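# Unclip both clips from the cell, leads left connected

## Task

Remove each of the two clips from the cell and set both down away from it. The strips must not get bent, and the leads must still be connected at the end.

## Robot and tools

Robot: two arms, left_arm and right_arm, each with a two-finger parallel gripper and a wrist camera (cam_left_wrist and cam_right_wrist, both 672x504). Arm bases in the scene frame: left_arm at (+0.023, +0.306, 0) with quat_wxyz (+1.000, 0, 0, -0.026); right_arm at (+0.041, -0.342, 0) with quat_wxyz (+1.000, 0, 0, +0.001). A two-camera stand is fixed to the floor behind the arms.

Frames: the scene frame has its origin at table-top height, halfway between the nominal bases, with +z up, +x forward over the table and left_arm on the +y side. Arm names do not match image sides. Every hand position, quaternion, Hand target, velocity and wrist camera pose is given in that arm's own base frame. The table and fixed cameras use the scene frame. On each gripper, the fingers point along its +z and move apart along its y. end_effector_position is the point between the finger pads, about 1 cm short of the tips. Reported poses may be a few cm off, more at long reach.

Row layout (shared by execute_actions and move): one flat list of 16 numbers covering both arms, even if only one moves. First left_arm: x, y, z (metres), qw, qx, qy, qz (w first), opening; then the same eight for right_arm. x, y, z and the quaternion are an absolute pose for that gripper in its own base frame, not an offset. Opening runs from -1 (closed) to +1 (fully open, 0.093 m).

execute_actions(actions, cameras): actions is a list of actions; each action is a list of up to 15 rows, one per 1/30 s control step, and lasts 0.5 s (a short action repeats its final row). A target lying over 0.6 m from that gripper's current position along any of its own axes gets the action rejected for both arms; a malformed action, or a first action failing that test against the latest reported state, rejects the whole call. Images appear only for an empty actions list or when cameras names them (["all"], a list of names, or []). An unknown name invalidates the call. To keep an arm parked, resend the exact position, quaternion and opening from the result taken just before it came to rest, every call; keep sending one fixed quaternion rather than copying a drifted reading. A 0 in the opening slot is a real command.

move(target, speed, blend, opening_speed, grip_force, blocking, cameras): drives each gripper in a straight line from its Hand target to the given row (or through a list of up to 15 rows), with no 0.6 m limit. speed: m/s, 0.002 to 2.9, default 0.25; rotation up to twice that in rad/s; one value or one per target. blend: corner rounding in metres for lists, 0 means stop at each point. opening_speed: rate on the -1..+1 scale per second, at least 0.2. grip_force: newtons per pad, 10 to 50, one value or one per arm; it persists, and below 50 the fingers close slowly. blocking=false returns after about 0.5 s while motion continues; a new move takes over from the current point. All paths end together and stop after 10 s total. Openings in the first target start at once; openings in later targets apply only once every arm has arrived and settled. Paths ignore obstacles and the other arm; grippers lag and overshoot more at speed. Do not route a path near an arm's own base; go around it. The result adds a move: line (done, off_target, moving, held, fault, and limits such as paced or held). done means within 10 mm and 2 degrees; it says nothing about contact.

wait(seconds 0 to 10) lets the scene run holding the last commands; it returns early if a running move ends. stop() brakes a running move. zoom_image(camera, region=[x0, y0, x1, y1] in pixels, origin top-left, at most 504 by 504) enlarges part of the newest image from cam_left_wrist or cam_right_wrist. read_manual(section="licences") only returns licence text. finished_scene(scene) ends scene 1 or 2 permanently; the goal must hold without the robot afterwards.

Control behaviour: each step the commanded orientation is limited to 40 degrees from the measured one, and joints follow by damped inverse kinematics, favouring position. One action may fall short; the result's Hand target shows where the arm is actually headed, so command the remainder next. Friction and gravity leave the hand low, short or tilted, especially when stretched out; small moves may go sideways or not at all. Check position and orientation after every move and correct tilt.

Result lines: end_effector_position, end_effector_quat_wxyz, Hand target, Tool commands, grip_measured, Joint positions (last entry per arm is finger opening in metres, floored at 0), Joint velocities (may be omitted when all read within noise), joint torques (joints 1 to 3 wrap at ±28 N m), Motor temperatures. grip_measured is motor position on the -1..+1 scale: pads meet near -0.94, and each millimetre of object width adds about 0.0208; readings may be up to 0.02 high. For a firm hold on a rigid flat part send at least 0.24 below its width reading and keep sending it; to release, send well above that reading. Sending -1 rests below -0.94 whether or not something thin is held.

Heat: holding loads, stretching out or pushing at unreachable poses warms motors. MOTOR HOT appears at 75 °C; at 90 °C that arm folds up and stays idle; at 100 °C it collapses.

Avoid: dropping or releasing moving parts, anything leaving the table (fails), hard impacts with fixed or heavy items, pressing hard, arms or grippers touching each other (the clearance check does not guard grippers, housings or wrist cameras), closing a gripper on the other arm's fingers, and strain on a wrist camera cable. Any arm stop costs. Here, also avoid bending the strips or pulling out the leads.

Each tool is called after "Emit:" as name(argument=value, ...), one argument or row to a line, values as JSON.

## Session

Emit:
execute_actions(
  actions=[],
)

Scene clock: 0.00 s.
left_arm: end_effector_position=(+0.1716, -0.2096, +0.2523) grip_measured=+1.000 end_effector_quat_wxyz=(+0.443, +0.081, +0.803, -0.390) | right_arm: end_effector_position=(+0.2831, +0.1813, +0.3099) grip_measured=+1.000 end_effector_quat_wxyz=(+0.543, +0.043, +0.762, +0.350)
Joint positions: left_arm=[-0.975 0.573 0.611 -0.349 -0.145 -0.668 0.093] | right_arm=[0.622 0.861 0.765 -0.071 0.104 0.647 0.093]
Joint velocities: within noise
Joint torques (N m): no reading
Motor temperatures (°C): left_arm=[35 37 36 38 27 33 29] | right_arm=[29 35 35 42 28 27 31]
Heat: left arm: 38 °C; right arm: 42 °C.
Hand target: left_arm +0.1718, -0.2097, +0.2589; +0.448, +0.080, +0.798, -0.395 | right_arm +0.2829, +0.1810, +0.3240; +0.555, +0.043, +0.749, +0.359
Tool commands: left_gripper/opening=+1.0 right_gripper/opening=+1.0

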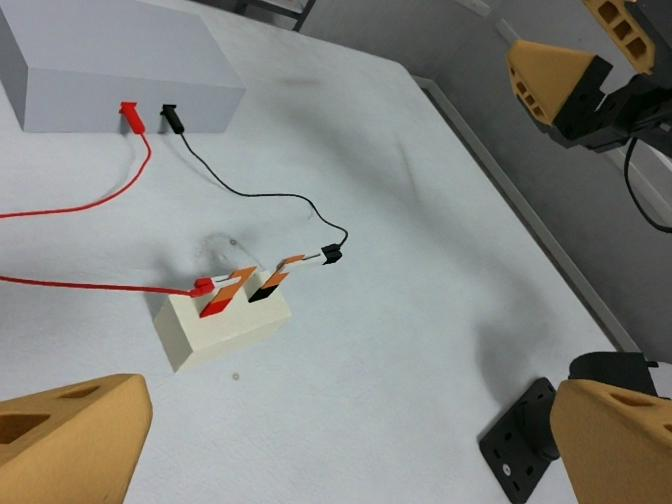

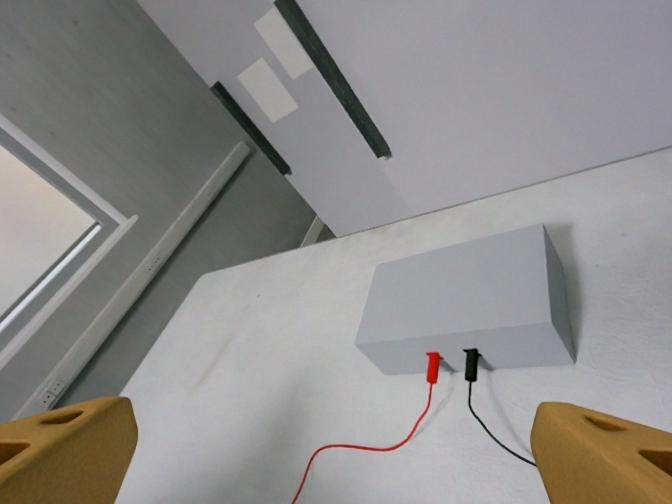

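Emit:
zoom_image(
  camera="cam_left_wrist",
  region=[130, 220, 370, 390],
)

Scaled by 2.100 from the camera's 672x504 image, which has a finer 960x720 frame.

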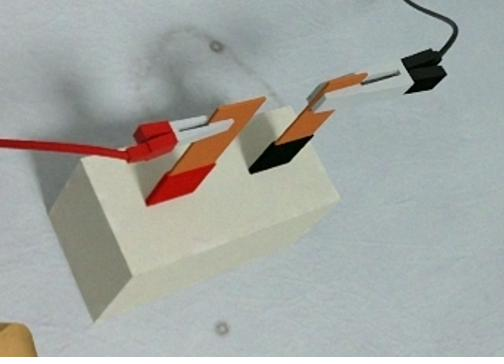

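Emit:
move(
  target=[0.1718,-0.2097,0.2589,0.448,0.080,0.798,-0.395,1,0.25,-0.03,0.28,0,1,0,0,1],
)

Emit:
move(
  target=[0.255,-0.30,0.21,0,0.906,-0.423,0,1,0.25,-0.03,0.28,0,1,0,0,1],
  cameras=["all"],
)

Emit:
zoom_image(
  camera="cam_left_wrist",
  region=[150, 100, 520, 400],
)

Scene clock: 19.43 s.
left_arm: end_effector_position=(+0.1716, -0.2096, +0.2523) grip_measured=+1.000 end_effector_quat_wxyz=(+0.443, +0.081, +0.803, -0.390) | right_arm: end_effector_position=(+0.2535, -0.0337, +0.2824) grip_measured=+1.000 end_effector_quat_wxyz=(-0.053, +0.905, +0.343, +0.246)
Joint positions: left_arm=[-0.975 0.573 0.611 -0.349 -0.145 -0.668 0.093] | right_arm=[-0.402 1.349 1.646 -1.565 -0.416 2.08 0.093]
Joint torques (N m): left_arm=[-0.18 0.27 9.28 2.35 -0.02 -0.02] | right_arm=[-0.94 -4.19 5.93 0.73 -0.43 0.24]
Motor temperatures (°C): left_arm=[35 36 41 42 27 33 29] | right_arm=[29 34 39 46 27 27 31]
Heat: left arm: 42 °C; right arm: 46 °C.
Hand target: left_arm +0.1718, -0.2097, +0.2589; +0.448, +0.080, +0.798, -0.395 | right_arm +0.2485, -0.0305, +0.2819; -0.067, +0.908, +0.334, +0.245
Off the commanded pose: left_arm 0.007 m, 1 deg | right_arm 0.006 m, 50 deg; orientation clipped.
joint sent to its limit (right arm) — joint 4 (wrist pitch), lower limit; joint 6 (wrist roll), upper limit. The joint targets are off in orientation, not in position.
move: off_target (right_arm); limits=paced

Scene clock: 26.03 s.
left_arm: end_effector_position=(+0.2560, -0.2979, +0.2119) grip_measured=+1.000 end_effector_quat_wxyz=(-0.151, -0.603, +0.778, -0.094) | right_arm: end_effector_position=(+0.2537, -0.0330, +0.2827) grip_measured=+1.000 end_effector_quat_wxyz=(-0.055, +0.904, +0.343, +0.247)
Joint positions: left_arm=[-0.72 1.963 2.068 -1.544 0.334 -2.06 0.093] | right_arm=[-0.402 1.349 1.646 -1.565 -0.421 2.08 0.093]
Joint torques (N m): left_arm=[0.34 -7.64 8.34 0.24 0.33 -0.3] | right_arm=[-0.79 -3.38 5.89 0.73 -0.39 0.24]
Heat: left arm: 41 °C; right arm: 44 °C.
Hand target: left_arm +0.2563, -0.2983, +0.2088; -0.162, -0.615, +0.768, -0.082 | right_arm +0.2499, -0.0305, +0.2799; -0.070, +0.908, +0.334, +0.242
Off the commanded pose: left_arm 0.003 m, 58 deg; orientation clipped | right_arm 0.005 m, 51 deg; orientation clipped.
joint sent to its limit (left arm) — joint 4 (wrist pitch), lower limit; joint 6 (wrist roll), lower limit. The joint targets are off in orientation, not in position.
joint sent to its limit (right arm) — joint 4 (wrist pitch), lower limit; joint 6 (wrist roll), upper limit. The joint targets are off in orientation, not in position.
move: off_target (left_arm, right_arm); limits=paced
camera_calibration:
cam_left_wrist: T_world_to_cam=[[0.968663, -0.243474, -0.0491161, -0.309867], [-0.133045, -0.675607, 0.725158, -0.285455], [-0.20974, -0.695899, -0.686829, 0.0820646], [0, 0, 0, 1]] pos_world=[0.279391, -0.211191, 0.248144]
cam_right_wrist: T_world_to_cam=[[-0.642726, 0.761632, -0.0825826, 0.211877], [0.412412, 0.434826, 0.800527, -0.275099], [0.645616, 0.480461, -0.59358, 0.106108], [0, 0, 0, 1]] pos_world=[0.181128, -0.0927333, 0.300705]

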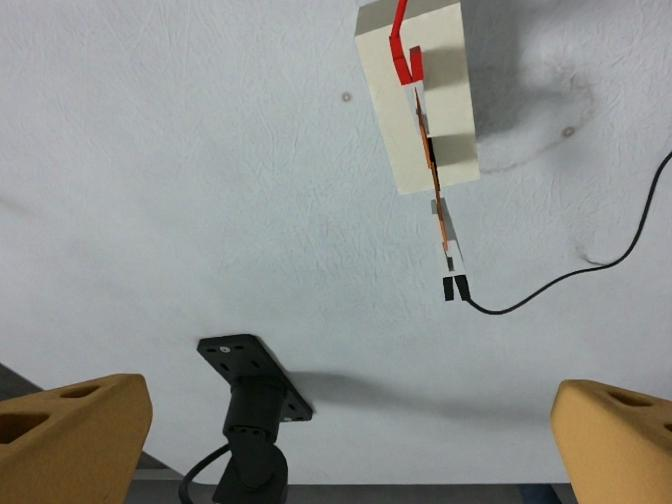

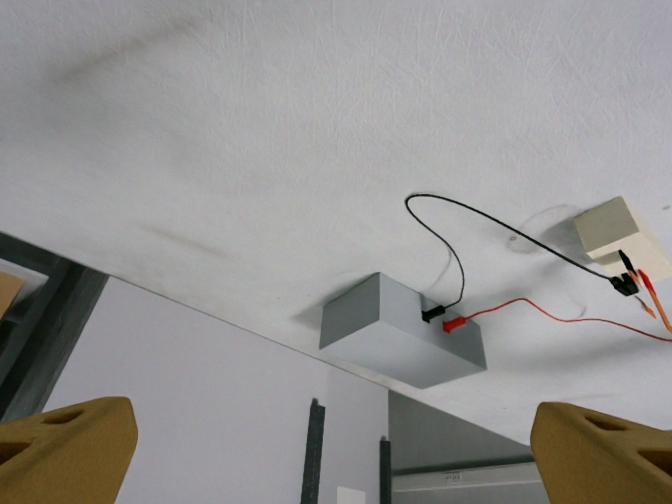

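Scaled by 1.362 from the camera's 672x504 image, which has a finer 960x720 frame.

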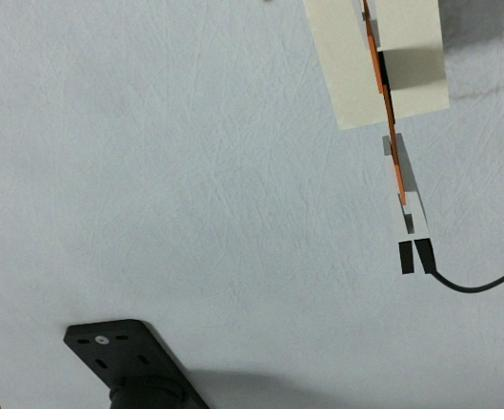

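Emit:
move(
  target=[0.27,-0.24,0.20,0,0.6756,0.7373,0,1,0.25,-0.03,0.28,0,0,1,0,1],
)

Emit:
move(
  target=[0.283,-0.26,0.19,0,0.6756,0.7373,0,1,0.25,-0.03,0.28,0,0,1,0,1],
  cameras=["all"],
)

Emit:
zoom_image(
  camera="cam_left_wrist",
  region=[150, 100, 520, 400],
)

Scene clock: 45.17 s.
left_arm: end_effector_position=(+0.2780, -0.2444, +0.1858) grip_measured=+1.000 end_effector_quat_wxyz=(+0.026, +0.660, +0.751, -0.008) | right_arm: end_effector_position=(+0.2493, -0.0314, +0.2720) grip_measured=+1.000 end_effector_quat_wxyz=(+0.155, +0.010, +0.988, -0.014)
Joint positions: left_arm=[-0.714 1.937 1.969 -1.55 0.016 0.728 0.093] | right_arm=[-0.132 1.349 1.658 -1.569 -0.009 -0.109 0.093]
Joint torques (N m): left_arm=[-0.68 -13.52 5.89 0.2 -0.06 0.14] | right_arm=[0.38 -3.04 9.81 0.92 0.11 0.02]
Motor temperatures (°C): left_arm=[35 44 41 38 27 33 29] | right_arm=[29 34 39 42 27 26 31]
Heat: left arm: 44 °C; right arm: 42 °C.
Hand target: left_arm +0.2713, -0.2385, +0.1994; +0.038, +0.670, +0.741, +0.000 | right_arm +0.2498, -0.0313, +0.2794; +0.160, +0.003, +0.987, -0.020
Off the commanded pose: left_arm 0.017 m, 4 deg | right_arm 0.008 m, 18 deg.
joint sent to its limit (left arm) — joint 4 (wrist pitch), lower limit. The joint targets are off in orientation, not in position.
joint sent to its limit (right arm) — joint 4 (wrist pitch), lower limit. The joint targets are off in orientation, not in position.
move: off_target (left_arm, right_arm)

Scene clock: 46.50 s.
left_arm: end_effector_position=(+0.2794, -0.2592, +0.1893) grip_measured=+1.000 end_effector_quat_wxyz=(+0.038, +0.670, +0.741, -0.007) | right_arm: end_effector_position=(+0.2494, -0.0306, +0.2720) grip_measured=+1.000 end_effector_quat_wxyz=(+0.155, +0.009, +0.988, -0.014)
Joint positions: left_arm=[-0.742 1.966 2.022 -1.552 0.014 0.728 0.093] | right_arm=[-0.129 1.349 1.658 -1.569 -0.009 -0.109 0.093]
Joint torques (N m): left_arm=[-0.66 -7.98 9.31 0.27 -0.08 0.04] | right_arm=[0.39 -2.96 9.83 0.93 0.07 0.02]
Heat: left arm: 45 °C; right arm: 42 °C.
Hand target: left_arm +0.2816, -0.2612, +0.1893; +0.036, +0.677, +0.735, +0.000 | right_arm +0.2501, -0.0301, +0.2792; +0.160, +0.002, +0.987, -0.018
Off the commanded pose: left_arm 0.004 m, 4 deg | right_arm 0.008 m, 18 deg.
joint sent to its limit (left arm) — joint 4 (wrist pitch), lower limit. The joint targets are off in orientation, not in position.
joint sent to its limit (right arm) — joint 4 (wrist pitch), lower limit. The joint targets are off in orientation, not in position.
move: off_target (left_arm, right_arm)
camera_calibration:
cam_left_wrist: T_world_to_cam=[[-0.991885, -0.118443, -0.0462029, 0.25551], [-0.127108, 0.916312, 0.379757, 0.236581], [-0.00264329, 0.382549, -0.923932, 0.364876], [0, 0, 0, 1]] pos_world=[0.284473, -0.326101, 0.259082]
cam_right_wrist: T_world_to_cam=[[-0.0165769, -0.999797, 0.0114179, -0.0293173], [-0.993414, 0.0177638, 0.113194, 0.258981], [-0.113374, -0.00946632, -0.993507, 0.384447], [0, 0, 0, 1]] pos_world=[0.300376, -0.0302725, 0.35297]

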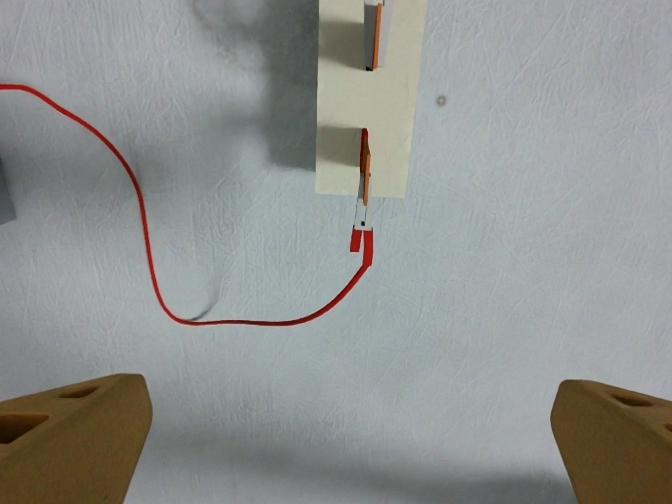

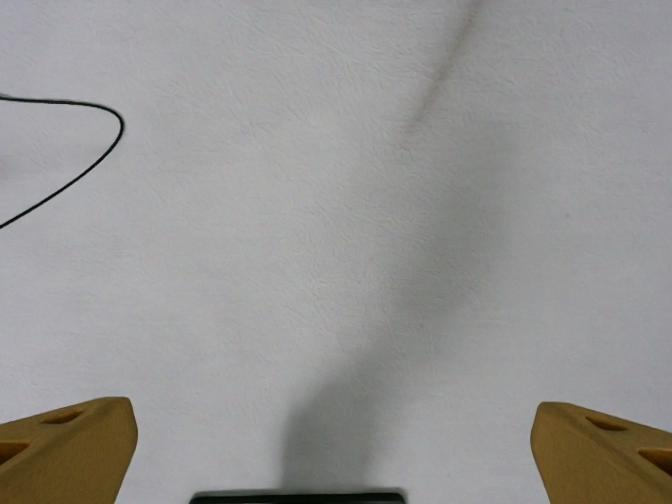

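Scaled by 1.362 from the camera's 672x504 image, which has a finer 960x720 frame.

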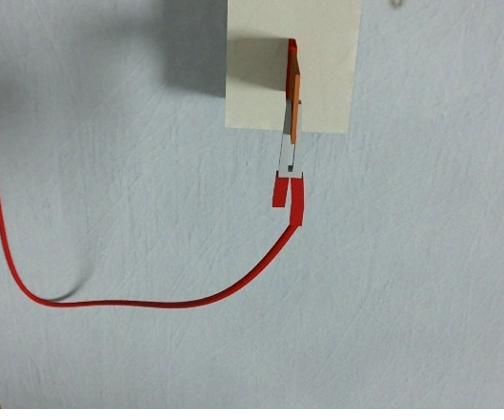

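Emit:
move(
  target=[0.276,-0.265,0.145,0,0.6756,0.7373,0,0.2,0.25,-0.03,0.28,0.157,0,0.987,-0.018,1],
  cameras=["cam_left_wrist"],
)

Emit:
zoom_image(
  camera="cam_left_wrist",
  region=[180, 100, 500, 400],
)

Scene clock: 54.50 s.
left_arm: end_effector_position=(+0.2716, -0.2630, +0.1525) grip_measured=+0.202 end_effector_quat_wxyz=(+0.002, +0.678, +0.735, -0.007) | right_arm: end_effector_position=(+0.2494, -0.0306, +0.2720) grip_measured=+1.000 end_effector_quat_wxyz=(+0.155, +0.007, +0.988, -0.014)
Joint positions: left_arm=[-0.763 1.993 1.915 -1.489 0.014 0.728 0.055] | right_arm=[-0.129 1.349 1.658 -1.569 -0.009 -0.112 0.093]
Joint torques (N m): left_arm=[-0.61 -8.61 6.38 0.47 -0.05 -0.16] | right_arm=[0.44 -3.08 9.88 0.92 0.07 0.02]
Heat: left arm: 44 °C; right arm: 42 °C.
Hand target: left_arm +0.2749, -0.2655, +0.1457; +0.001, +0.677, +0.736, +0.000 | right_arm +0.2500, -0.0300, +0.2797; +0.161, +0.000, +0.987, -0.019
Off the commanded pose: left_arm 0.009 m, 1 deg | right_arm 0.008 m, 1 deg.
joint sent to its limit (right arm) — joint 4 (wrist pitch), lower limit. The joint targets still meet the commanded pose.
move: done
camera_calibration:
cam_left_wrist: T_world_to_cam=[[-0.995373, -0.0960803, 0.000878042, 0.245225], [-0.0863623, 0.898627, 0.430129, 0.229678], [-0.0421159, 0.428063, -0.902767, 0.351896], [0, 0, 0, 1]] pos_world=[0.278747, -0.333467, 0.218674]
Images, in order (width x height): cam_left_wrist 672x504.

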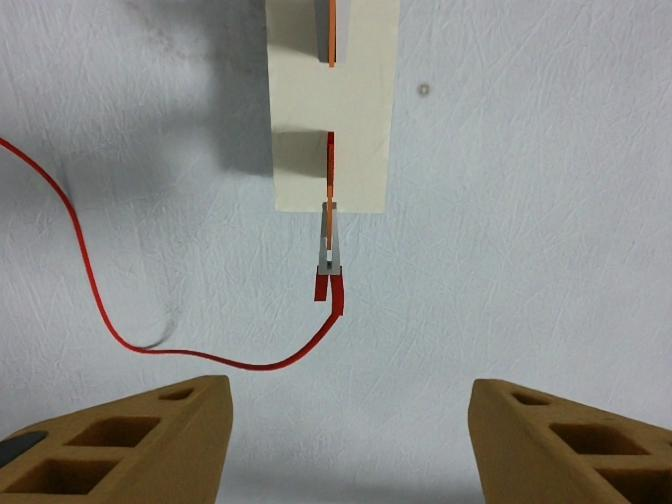

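Scaled by 1.575 from the camera's 672x504 image, which has a finer 960x720 frame.

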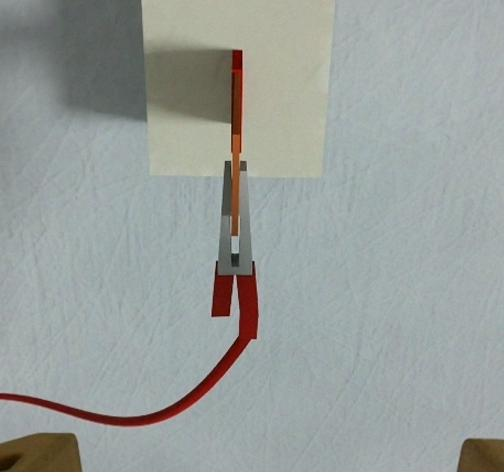

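Emit:
move(
  target=[0.2765,-0.268,0.122,0,0.6756,0.7373,0,-0.2,0.25,-0.03,0.28,0.157,0,0.987,-0.018,1],
  speed=0.1,
  cameras=["cam_left_wrist"],
)

Emit:
zoom_image(
  camera="cam_left_wrist",
  region=[180, 200, 500, 500],
)

Scene clock: 61.77 s.
left_arm: end_effector_position=(+0.2742, -0.2652, +0.1306) grip_measured=-0.198 end_effector_quat_wxyz=(+0.003, +0.678, +0.735, -0.007) | right_arm: end_effector_position=(+0.2494, -0.0306, +0.2720) grip_measured=+1.000 end_effector_quat_wxyz=(+0.155, +0.007, +0.988, -0.014)
Joint positions: left_arm=[-0.763 1.993 1.828 -1.398 0.013 0.728 0.036] | right_arm=[-0.129 1.349 1.658 -1.569 -0.009 -0.112 0.093]
Joint torques (N m): left_arm=[-0.7 -8.5 6.08 0.44 -0.07 -0.2] | right_arm=[0.44 -3.07 9.89 0.93 0.08 0.03]
Heat: left arm: 44 °C; right arm: 42 °C.
Hand target: left_arm +0.2762, -0.2675, +0.1219; +0.000, +0.676, +0.737, +0.001 | right_arm +0.2500, -0.0300, +0.2797; +0.161, +0.000, +0.987, -0.018
Off the commanded pose: left_arm 0.009 m, 1 deg | right_arm 0.008 m, 1 deg.
joint sent to its limit (right arm) — joint 4 (wrist pitch), lower limit. The joint targets still meet the commanded pose.
move: done
camera_calibration:
cam_left_wrist: T_world_to_cam=[[-0.995371, -0.096074, -0.00232282, 0.248061], [-0.0877785, 0.899055, 0.428945, 0.24183], [-0.0391221, 0.427164, -0.903327, 0.332136], [0, 0, 0, 1]] pos_world=[0.281134, -0.335463, 0.196872]
Images, in order (width x height): cam_left_wrist 672x504.

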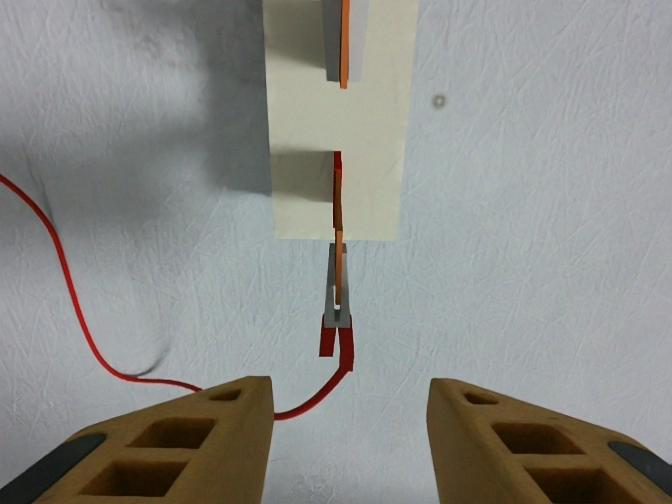

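Scaled by 1.575 from the camera's 672x504 image, which has a finer 960x720 frame.

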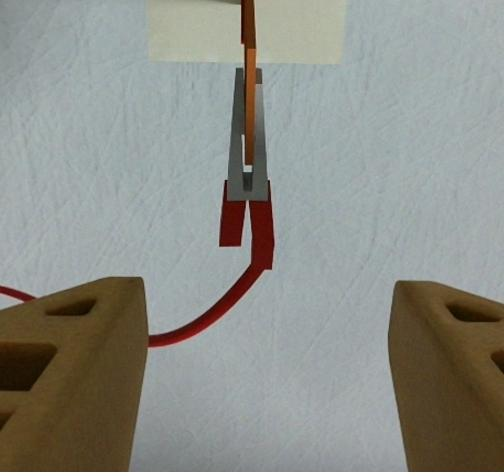

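Emit:
move(
  target=[0.2797,-0.269,0.106,0,0.6756,0.7373,0,-0.3,0.25,-0.03,0.28,0.157,0,0.987,-0.018,1],
  speed=0.1,
  cameras=["cam_left_wrist"],
)

Emit:
zoom_image(
  camera="cam_left_wrist",
  region=[180, 200, 500, 500],
)

Scene clock: 66.50 s.
left_arm: end_effector_position=(+0.2768, -0.2677, +0.1157) grip_measured=-0.298 end_effector_quat_wxyz=(+0.005, +0.678, +0.735, -0.007) | right_arm: end_effector_position=(+0.2494, -0.0306, +0.2720) grip_measured=+1.000 end_effector_quat_wxyz=(+0.155, +0.007, +0.988, -0.014)
Joint positions: left_arm=[-0.763 2.003 1.782 -1.34 0.013 0.728 0.031] | right_arm=[-0.129 1.349 1.658 -1.569 -0.009 -0.112 0.093]
Joint torques (N m): left_arm=[-0.4 -8.27 6.17 0.51 -0.04 -0.16] | right_arm=[0.44 -3.07 9.91 0.93 0.07 0.03]
Heat: left arm: 44 °C; right arm: 42 °C.
Hand target: left_arm +0.2795, -0.2689, +0.1061; +0.000, +0.676, +0.737, +0.000 | right_arm +0.2500, -0.0300, +0.2797; +0.161, +0.000, +0.987, -0.018
Off the commanded pose: left_arm 0.010 m, 1 deg | right_arm 0.008 m, 1 deg.
joint sent to its limit (right arm) — joint 4 (wrist pitch), lower limit. The joint targets still meet the commanded pose.
move: done
camera_calibration:
cam_left_wrist: T_world_to_cam=[[-0.995367, -0.0960484, -0.00430484, 0.250546], [-0.0886873, 0.89995, 0.426877, 0.251433], [-0.0371267, 0.425281, -0.904299, 0.318949], [0, 0, 0, 1]] pos_world=[0.283526, -0.337856, 0.182173]
Images, in order (width x height): cam_left_wrist 672x504.

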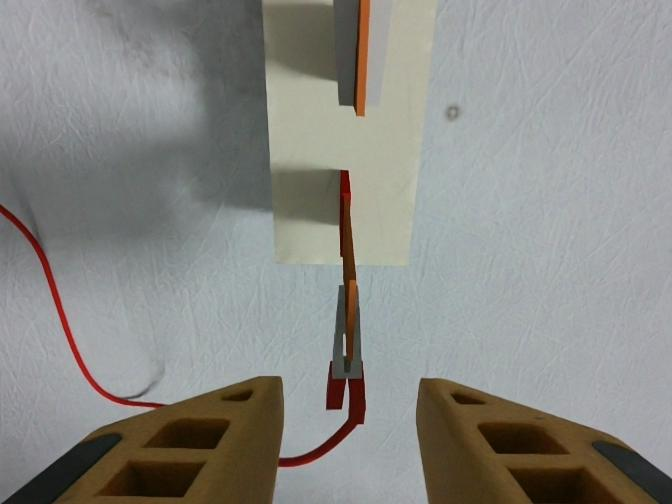

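Scaled by 1.575 from the camera's 672x504 image, which has a finer 960x720 frame.

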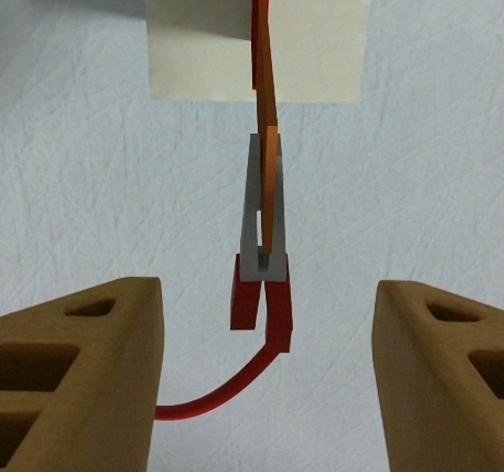

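Emit:
move(
  target=[0.2808,-0.268,0.098,0,0.6756,0.7373,0,-0.45,0.25,-0.03,0.28,0.157,0,0.987,-0.018,1],
  speed=0.1,
  cameras=["cam_left_wrist"],
)

Emit:
zoom_image(
  camera="cam_left_wrist",
  region=[200, 250, 500, 500],
)

Scene clock: 70.33 s.
left_arm: end_effector_position=(+0.2768, -0.2677, +0.1084) grip_measured=-0.448 end_effector_quat_wxyz=(+0.005, +0.678, +0.735, -0.007) | right_arm: end_effector_position=(+0.2494, -0.0306, +0.2720) grip_measured=+1.000 end_effector_quat_wxyz=(+0.155, +0.007, +0.988, -0.014)
Joint positions: left_arm=[-0.763 2.003 1.752 -1.311 0.013 0.728 0.024] | right_arm=[-0.129 1.349 1.658 -1.569 -0.009 -0.112 0.093]
Joint torques (N m): left_arm=[-0.09 -8.23 6.04 0.49 -0.05 -0.13] | right_arm=[0.44 -3.07 9.89 0.92 0.08 0.04]
Heat: left arm: 45 °C; right arm: 42 °C.
Hand target: left_arm +0.2803, -0.2676, +0.0981; -0.001, +0.676, +0.737, +0.000 | right_arm +0.2500, -0.0300, +0.2797; +0.161, +0.000, +0.987, -0.018
Off the commanded pose: left_arm 0.011 m, 1 deg | right_arm 0.008 m, 1 deg.
joint sent to its limit (right arm) — joint 4 (wrist pitch), lower limit. The joint targets still meet the commanded pose.
move: off_target (left_arm)
camera_calibration:
cam_left_wrist: T_world_to_cam=[[-0.995367, -0.0960484, -0.00430484, 0.250614], [-0.0886873, 0.89995, 0.426877, 0.254601], [-0.0371267, 0.425281, -0.904299, 0.312261], [0, 0, 0, 1]] pos_world=[0.283626, -0.337856, 0.174773]
Images, in order (width x height): cam_left_wrist 672x504.

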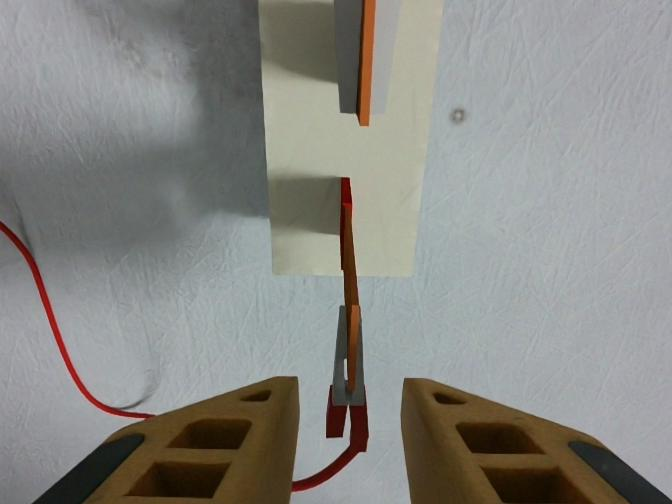

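Scaled by 1.680 from the camera's 672x504 image, which has a finer 960x720 frame.

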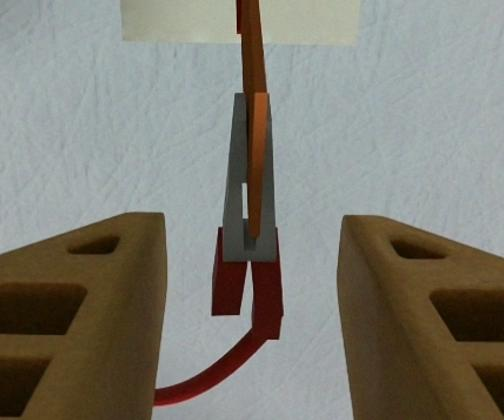

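Emit:
move(
  target=[0.2808,-0.268,0.097,0,0.6756,0.7373,0,-0.78,0.25,-0.03,0.28,0.157,0,0.987,-0.018,1],
  opening_speed=0.3,
  cameras=["cam_left_wrist"],
)

Emit:
zoom_image(
  camera="cam_left_wrist",
  region=[200, 250, 500, 500],
)

Emit:
move(
  target=[0.2808,-0.268,0.097,0,0.6756,0.7373,0,-0.93,0.25,-0.03,0.28,0.157,0,0.987,-0.018,1],
  opening_speed=0.3,
  cameras=["cam_left_wrist"],
)

Emit:
zoom_image(
  camera="cam_left_wrist",
  region=[200, 250, 500, 500],
)

Scene clock: 76.87 s.
left_arm: end_effector_position=(+0.2780, -0.2680, +0.1084) grip_measured=-0.777 end_effector_quat_wxyz=(+0.007, +0.678, +0.735, -0.007) | right_arm: end_effector_position=(+0.2494, -0.0306, +0.2720) grip_measured=+1.000 end_effector_quat_wxyz=(+0.155, +0.007, +0.988, -0.014)
Joint positions: left_arm=[-0.761 2.003 1.752 -1.306 0.013 0.728 0.008] | right_arm=[-0.129 1.349 1.658 -1.569 -0.009 -0.112 0.093]
Joint torques (N m): left_arm=[-0.09 -8.21 5.78 0.52 -0.05 -0.12] | right_arm=[0.44 -3.07 9.89 0.92 0.07 0.03]
Heat: left arm: 46 °C; right arm: 43 °C.
Hand target: left_arm +0.2809, -0.2674, +0.0972; +0.000, +0.675, +0.738, +0.000 | right_arm +0.2500, -0.0300, +0.2797; +0.161, +0.000, +0.987, -0.018
Off the commanded pose: left_arm 0.012 m, 1 deg | right_arm 0.008 m, 1 deg.
joint sent to its limit (right arm) — joint 4 (wrist pitch), lower limit. The joint targets still meet the commanded pose.
move: off_target (left_arm)
camera_calibration:
cam_left_wrist: T_world_to_cam=[[-0.995199, -0.0975934, -0.00734122, 0.251652], [-0.0914972, 0.90116, 0.42372, 0.256411], [-0.0347366, 0.422357, -0.905764, 0.311199], [0, 0, 0, 1]] pos_world=[0.284715, -0.337945, 0.175074]
Images, in order (width x height): cam_left_wrist 672x504.

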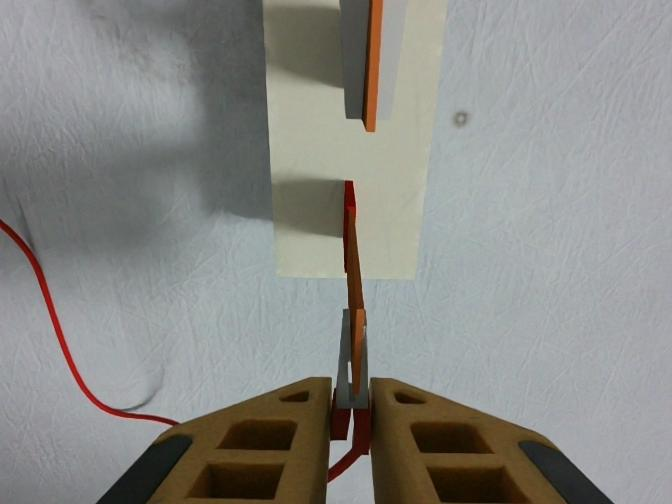

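Scaled by 1.680 from the camera's 672x504 image, which has a finer 960x720 frame.

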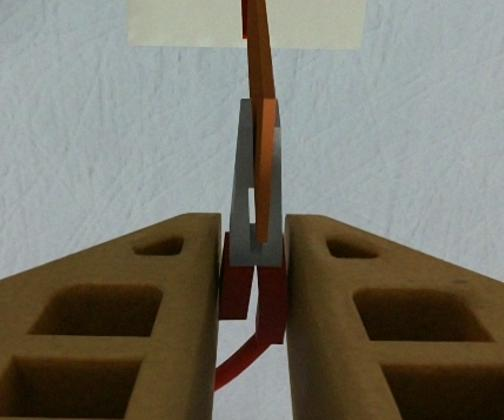

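Scene clock: 78.03 s.
left_arm: end_effector_position=(+0.2780, -0.2680, +0.1084) grip_measured=-0.924 end_effector_quat_wxyz=(+0.007, +0.678, +0.735, -0.007) | right_arm: end_effector_position=(+0.2494, -0.0306, +0.2720) grip_measured=+1.000 end_effector_quat_wxyz=(+0.155, +0.007, +0.988, -0.014)
Joint positions: left_arm=[-0.761 2.003 1.752 -1.306 0.013 0.728 0.001] | right_arm=[-0.129 1.349 1.658 -1.569 -0.009 -0.112 0.093]
Joint torques (N m): left_arm=[-0.21 -8.24 5.81 0.53 -0.05 -0.11] | right_arm=[0.44 -3.07 9.88 0.92 0.08 0.03]
Heat: left arm: 46 °C; right arm: 43 °C.
Hand target: left_arm +0.2805, -0.2678, +0.0972; +0.000, +0.676, +0.737, +0.000 | right_arm +0.2500, -0.0300, +0.2797; +0.161, +0.000, +0.987, -0.018
Off the commanded pose: left_arm 0.012 m, 1 deg | right_arm 0.008 m, 1 deg.
joint sent to its limit (right arm) — joint 4 (wrist pitch), lower limit. The joint targets still meet the commanded pose.
move: off_target (left_arm)
camera_calibration:
cam_left_wrist: T_world_to_cam=[[-0.995199, -0.0975934, -0.00734122, 0.251652], [-0.0914972, 0.90116, 0.42372, 0.256411], [-0.0347366, 0.422357, -0.905764, 0.311199], [0, 0, 0, 1]] pos_world=[0.284715, -0.337945, 0.175074]
Images, in order (width x height): cam_left_wrist 672x504.

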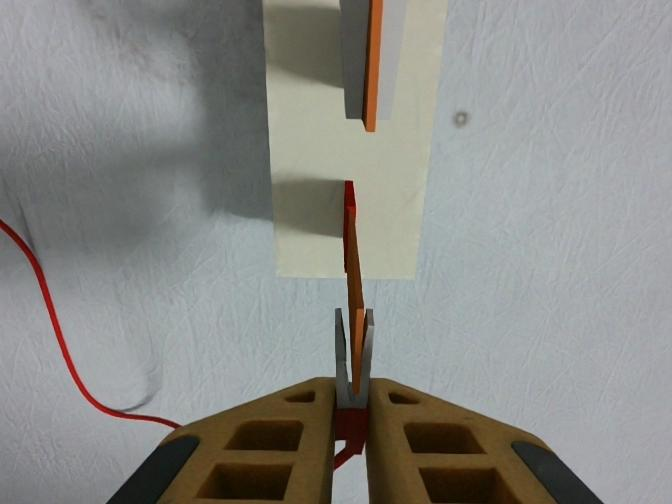

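Scaled by 1.680 from the camera's 672x504 image, which has a finer 960x720 frame.

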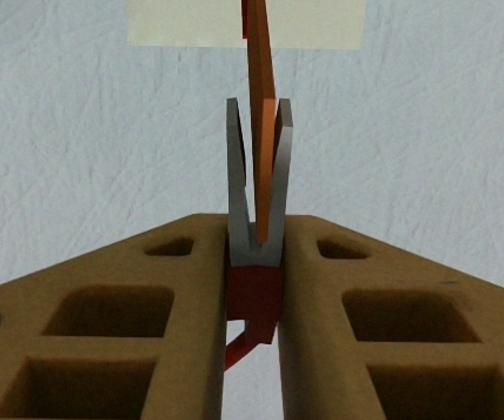

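Emit:
move(
  target=[0.2798,-0.257,0.097,0,0.6756,0.7373,0,-1,0.25,-0.03,0.28,0.157,0,0.987,-0.018,1],
  speed=0.04,
  cameras=["cam_left_wrist"],
)

Emit:
zoom_image(
  camera="cam_left_wrist",
  region=[200, 250, 500, 500],
)

Scene clock: 83.53 s.
left_arm: end_effector_position=(+0.2765, -0.2566, +0.0957) grip_measured=-0.961 end_effector_quat_wxyz=(-0.011, +0.671, +0.741, -0.006) | right_arm: end_effector_position=(+0.2494, -0.0306, +0.2720) grip_measured=+1.000 end_effector_quat_wxyz=(+0.155, +0.007, +0.988, -0.014)
Joint positions: left_arm=[-0.743 2.003 1.702 -1.291 0.011 0.728 0] | right_arm=[-0.129 1.349 1.658 -1.569 -0.009 -0.112 0.093]
Joint torques (N m): left_arm=[0.31 -10.91 6 0.42 -0.03 0.06] | right_arm=[0.46 -3.08 9.89 0.93 0.08 0.03]
Heat: left arm: 47 °C; right arm: 43 °C.
Hand target: left_arm +0.2814, -0.2552, +0.0970; +0.000, +0.673, +0.739, +0.000 | right_arm +0.2500, -0.0300, +0.2797; +0.161, +0.000, +0.987, -0.018
Off the commanded pose: left_arm 0.004 m, 2 deg | right_arm 0.008 m, 1 deg.
joint sent to its limit (right arm) — joint 4 (wrist pitch), lower limit. The joint targets still meet the commanded pose.
move: done
camera_calibration:
cam_left_wrist: T_world_to_cam=[[-0.993151, -0.11593, 0.0145538, 0.243707], [-0.0971369, 0.888461, 0.448554, 0.247317], [-0.0649316, 0.444068, -0.893637, 0.307556], [0, 0, 0, 1]] pos_world=[0.286032, -0.328055, 0.160361]
Images, in order (width x height): cam_left_wrist 672x504.

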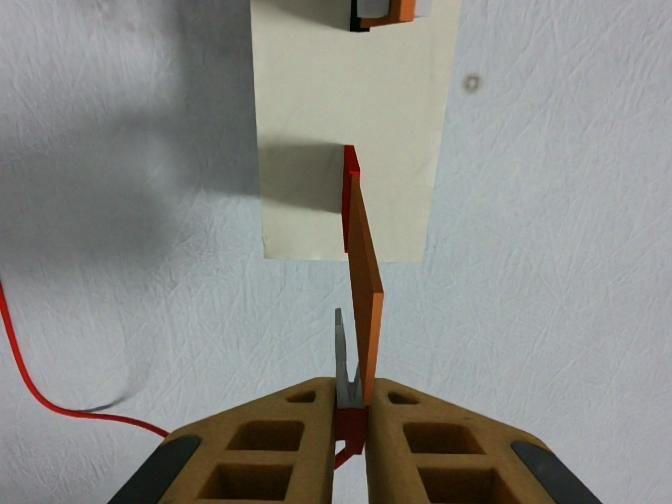

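Scaled by 1.680 from the camera's 672x504 image, which has a finer 960x720 frame.

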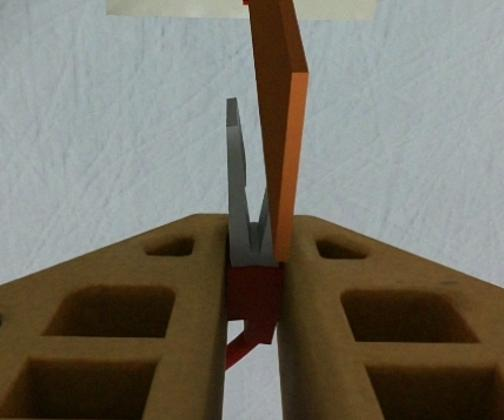

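Emit:
move(
  target=[
    [0.2800,-0.246,0.104,0,0.6756,0.7373,0,-1,0.25,-0.03,0.28,0.157,0,0.987,-0.018,1],
    [0.2785,-0.225,0.105,0,0.6756,0.7373,0,-1,0.25,-0.03,0.28,0.157,0,0.987,-0.018,1],
  ],
  speed=0.05,
  blend=0.01,
  cameras=["cam_left_wrist"],
)

Scene clock: 89.90 s.
left_arm: end_effector_position=(+0.2737, -0.2259, +0.0923) grip_measured=-0.964 end_effector_quat_wxyz=(-0.028, +0.668, +0.743, -0.007) | right_arm: end_effector_position=(+0.2494, -0.0306, +0.2720) grip_measured=+1.000 end_effector_quat_wxyz=(+0.155, +0.007, +0.988, -0.014)
Joint positions: left_arm=[-0.685 1.949 1.611 -1.289 0.011 0.781 0] | right_arm=[-0.129 1.349 1.658 -1.569 -0.009 -0.112 0.093]
Joint torques (N m): left_arm=[0.13 -13.49 5.87 0.32 -0.03 0.15] | right_arm=[0.46 -3.07 9.89 0.92 0.08 0.03]
Motor temperatures (°C): left_arm=[34 49 40 35 27 32 30] | right_arm=[29 34 44 41 27 26 31]
Heat: left arm: 49 °C; right arm: 44 °C.
Hand target: left_arm +0.2779, -0.2250, +0.1050; -0.001, +0.676, +0.737, +0.000 | right_arm +0.2500, -0.0300, +0.2797; +0.161, +0.000, +0.987, -0.018
Off the commanded pose: left_arm 0.014 m, 3 deg | right_arm 0.008 m, 1 deg.
joint sent to its limit (right arm) — joint 4 (wrist pitch), lower limit. The joint targets still meet the commanded pose.
move: off_target (left_arm); blend cut to 0.0058 m at target 1
camera_calibration:
cam_left_wrist: T_world_to_cam=[[-0.991667, -0.122679, 0.0393279, 0.240327], [-0.0899978, 0.878128, 0.469885, 0.215029], [-0.0921798, 0.46243, -0.881851, 0.301232], [0, 0, 0, 1]] pos_world=[0.285444, -0.298639, 0.155151]
Images, in order (width x height): cam_left_wrist 672x504.

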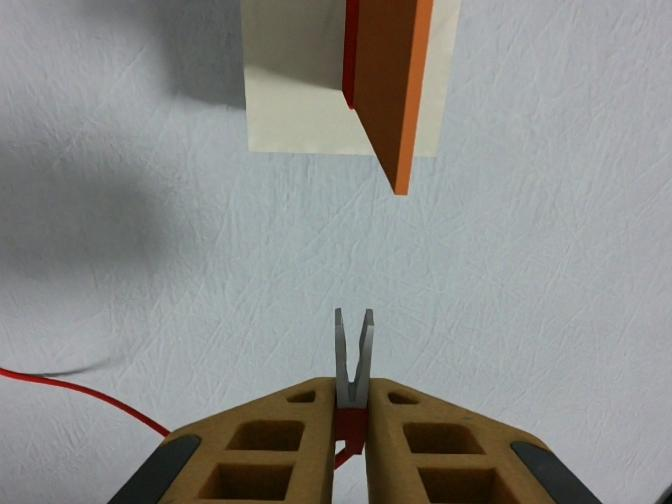

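Emit:
move(
  target=[
    [0.275,-0.12,0.11,0,0.6756,0.7373,0,-1,0.25,-0.03,0.28,0.157,0,0.987,-0.018,1],
    [0.285,-0.12,0.045,0,0.6756,0.7373,0,-1,0.25,-0.03,0.28,0.157,0,0.987,-0.018,1],
  ],
  speed=0.12,
  blend=0.02,
  cameras=["all"],
)

Scene clock: 96.70 s.
left_arm: end_effector_position=(+0.2797, -0.1244, +0.0517) grip_measured=-0.964 end_effector_quat_wxyz=(+0.002, +0.672, +0.740, -0.005) | right_arm: end_effector_position=(+0.2494, -0.0306, +0.2720) grip_measured=+1.000 end_effector_quat_wxyz=(+0.155, +0.007, +0.988, -0.014)
Joint positions: left_arm=[-0.413 1.748 1.188 -1.01 0.01 1.061 0] | right_arm=[-0.129 1.349 1.658 -1.569 -0.009 -0.112 0.093]
Joint torques (N m): left_arm=[0.42 -6.17 5.96 0.48 0.03 0.16] | right_arm=[0.43 -3.07 9.89 0.92 0.08 0.03]
Heat: left arm: 50 °C; right arm: 44 °C.
Hand target: left_arm +0.2827, -0.1221, +0.0454; +0.000, +0.678, +0.735, -0.002 | right_arm +0.2500, -0.0300, +0.2797; +0.161, +0.000, +0.987, -0.018
Off the commanded pose: left_arm 0.010 m, 1 deg | right_arm 0.008 m, 1 deg.
joint sent to its limit (right arm) — joint 4 (wrist pitch), lower limit. The joint targets still meet the commanded pose.
move: done
camera_calibration:
cam_left_wrist: T_world_to_cam=[[-0.993605, -0.112864, -0.0032669, 0.264301], [-0.103131, 0.895389, 0.433177, 0.153257], [-0.0459647, 0.430744, -0.901303, 0.203139], [0, 0, 0, 1]] pos_world=[0.287754, -0.194896, 0.117565]
cam_right_wrist: T_world_to_cam=[[-0.0136503, -0.99983, 0.0124034, -0.0302467], [-0.993456, 0.014968, 0.113233, 0.258891], [-0.113399, -0.0107766, -0.993491, 0.384412], [0, 0, 0, 1]] pos_world=[0.300376, -0.029974, 0.35297]

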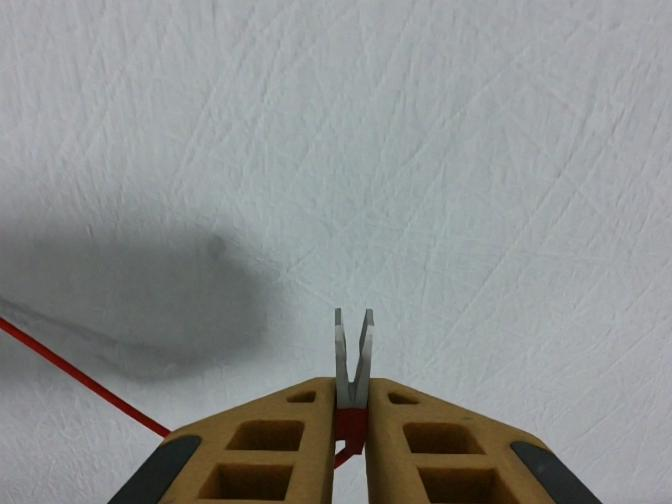

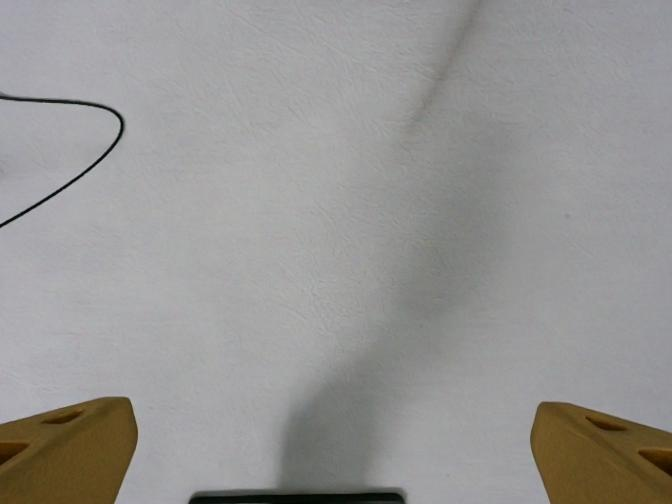

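Emit:
move(
  target=[0.285,-0.12,0.022,0,0.6756,0.7373,0,-1,0.25,-0.03,0.28,0.157,0,0.987,-0.018,1],
  speed=0.06,
)

Emit:
move(
  target=[0.285,-0.12,0.013,0,0.6756,0.7373,0,-1,0.25,-0.03,0.28,0.157,0,0.987,-0.018,1],
  speed=0.03,
  cameras=["cam_left_wrist"],
)

Scene clock: 100.67 s.
left_arm: end_effector_position=(+0.2820, -0.1229, +0.0289) grip_measured=-0.964 end_effector_quat_wxyz=(+0.003, +0.669, +0.743, -0.004) | right_arm: end_effector_position=(+0.2494, -0.0306, +0.2720) grip_measured=+1.000 end_effector_quat_wxyz=(+0.155, +0.007, +0.988, -0.014)
Joint positions: left_arm=[-0.406 1.783 1.134 -0.92 0.01 1.061 0] | right_arm=[-0.129 1.349 1.658 -1.569 -0.009 -0.112 0.093]
Joint torques (N m): left_arm=[0.38 -6.24 5.71 0.52 0 0.16] | right_arm=[0.43 -3.07 9.89 0.93 0.08 0.03]
Heat: left arm: 49 °C; right arm: 44 °C.
Hand target: left_arm +0.2845, -0.1200, +0.0221; +0.000, +0.675, +0.737, +0.000 | right_arm +0.2500, -0.0300, +0.2797; +0.161, +0.000, +0.987, -0.018
Off the commanded pose: left_arm 0.008 m, 1 deg | right_arm 0.008 m, 1 deg.
joint sent to its limit (right arm) — joint 4 (wrist pitch), lower limit. The joint targets still meet the commanded pose.
move: done

Scene clock: 101.80 s.
left_arm: end_effector_position=(+0.2824, -0.1231, +0.0204) grip_measured=-0.964 end_effector_quat_wxyz=(+0.003, +0.669, +0.743, -0.004) | right_arm: end_effector_position=(+0.2494, -0.0306, +0.2720) grip_measured=+1.000 end_effector_quat_wxyz=(+0.155, +0.007, +0.988, -0.014)
Joint positions: left_arm=[-0.406 1.797 1.114 -0.884 0.01 1.061 0] | right_arm=[-0.129 1.349 1.658 -1.569 -0.009 -0.112 0.093]
Joint torques (N m): left_arm=[0.32 -6.16 5.56 0.5 -0.01 0.16] | right_arm=[0.43 -3.07 9.89 0.92 0.07 0.03]
Heat: left arm: 48 °C; right arm: 44 °C.
Hand target: left_arm +0.2846, -0.1199, +0.0132; +0.000, +0.675, +0.738, +0.000 | right_arm +0.2500, -0.0300, +0.2797; +0.161, +0.000, +0.987, -0.018
Off the commanded pose: left_arm 0.008 m, 1 deg | right_arm 0.008 m, 1 deg.
joint sent to its limit (right arm) — joint 4 (wrist pitch), lower limit. The joint targets still meet the commanded pose.
move: done
camera_calibration:
cam_left_wrist: T_world_to_cam=[[-0.992699, -0.120472, -0.00595694, 0.265945], [-0.111217, 0.895088, 0.431797, 0.168164], [-0.0466873, 0.429307, -0.901951, 0.174503], [0, 0, 0, 1]] pos_world=[0.290853, -0.193398, 0.0863646]
Images, in order (width x height): cam_left_wrist 672x504.

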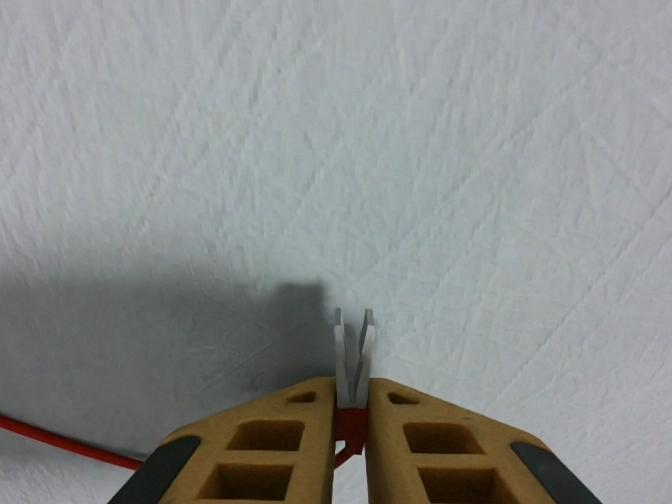

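Emit:
move(
  target=[0.285,-0.12,0.007,0,0.6756,0.7373,0,-1,0.25,-0.03,0.28,0.157,0,0.987,-0.018,1],
  speed=0.03,
)

Emit:
move(
  target=[0.285,-0.12,0.002,0,0.6756,0.7373,0,-1,0.25,-0.03,0.28,0.157,0,0.987,-0.018,1],
  speed=0.03,
  cameras=["cam_left_wrist"],
)

Scene clock: 105.00 s.
left_arm: end_effector_position=(+0.2819, -0.1228, +0.0145) grip_measured=-0.964 end_effector_quat_wxyz=(+0.002, +0.670, +0.742, -0.005) | right_arm: end_effector_position=(+0.2494, -0.0306, +0.2720) grip_measured=+1.000 end_effector_quat_wxyz=(+0.155, +0.007, +0.988, -0.014)
Joint positions: left_arm=[-0.406 1.808 1.102 -0.865 0.01 1.063 0] | right_arm=[-0.129 1.349 1.658 -1.569 -0.009 -0.112 0.093]
Joint torques (N m): left_arm=[0.38 -6.11 5.41 0.54 0 0.16] | right_arm=[0.43 -3.07 9.89 0.93 0.08 0.03]
Heat: left arm: 47 °C; right arm: 44 °C.
Hand target: left_arm +0.2846, -0.1199, +0.0071; +0.000, +0.676, +0.737, +0.000 | right_arm +0.2500, -0.0300, +0.2797; +0.161, +0.000, +0.987, -0.018
Off the commanded pose: left_arm 0.009 m, 1 deg | right_arm 0.008 m, 1 deg.
joint sent to its limit (right arm) — joint 4 (wrist pitch), lower limit. The joint targets still meet the commanded pose.
move: done

Scene clock: 106.00 s.
left_arm: end_effector_position=(+0.2822, -0.1230, +0.0145) grip_measured=-0.964 end_effector_quat_wxyz=(+0.003, +0.670, +0.742, -0.004) | right_arm: end_effector_position=(+0.2494, -0.0306, +0.2720) grip_measured=+1.000 end_effector_quat_wxyz=(+0.155, +0.007, +0.988, -0.014)
Joint positions: left_arm=[-0.406 1.808 1.102 -0.863 0.01 1.063 0] | right_arm=[-0.129 1.349 1.658 -1.569 -0.009 -0.112 0.093]
Joint torques (N m): left_arm=[0.39 -5.48 4.59 0.74 -0.01 0.15] | right_arm=[0.44 -3.07 9.89 0.92 0.07 0.03]
Heat: left arm: 47 °C; right arm: 44 °C.
Hand target: left_arm +0.2847, -0.1200, +0.0027; +0.000, +0.675, +0.737, +0.000 | right_arm +0.2500, -0.0300, +0.2797; +0.161, +0.000, +0.987, -0.018
Off the commanded pose: left_arm 0.013 m, 1 deg | right_arm 0.008 m, 1 deg.
joint sent to its limit (right arm) — joint 4 (wrist pitch), lower limit. The joint targets still meet the commanded pose.
move: off_target (left_arm)
camera_calibration:
cam_left_wrist: T_world_to_cam=[[-0.992893, -0.11892, -0.00463881, 0.265965], [-0.109215, 0.894995, 0.432499, 0.170034], [-0.0472812, 0.429932, -0.901622, 0.16944], [0, 0, 0, 1]] pos_world=[0.290656, -0.193399, 0.080465]
Images, in order (width x height): cam_left_wrist 672x504.

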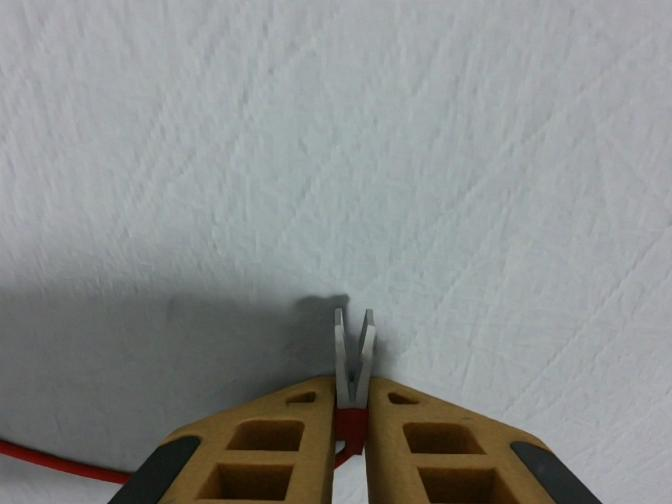

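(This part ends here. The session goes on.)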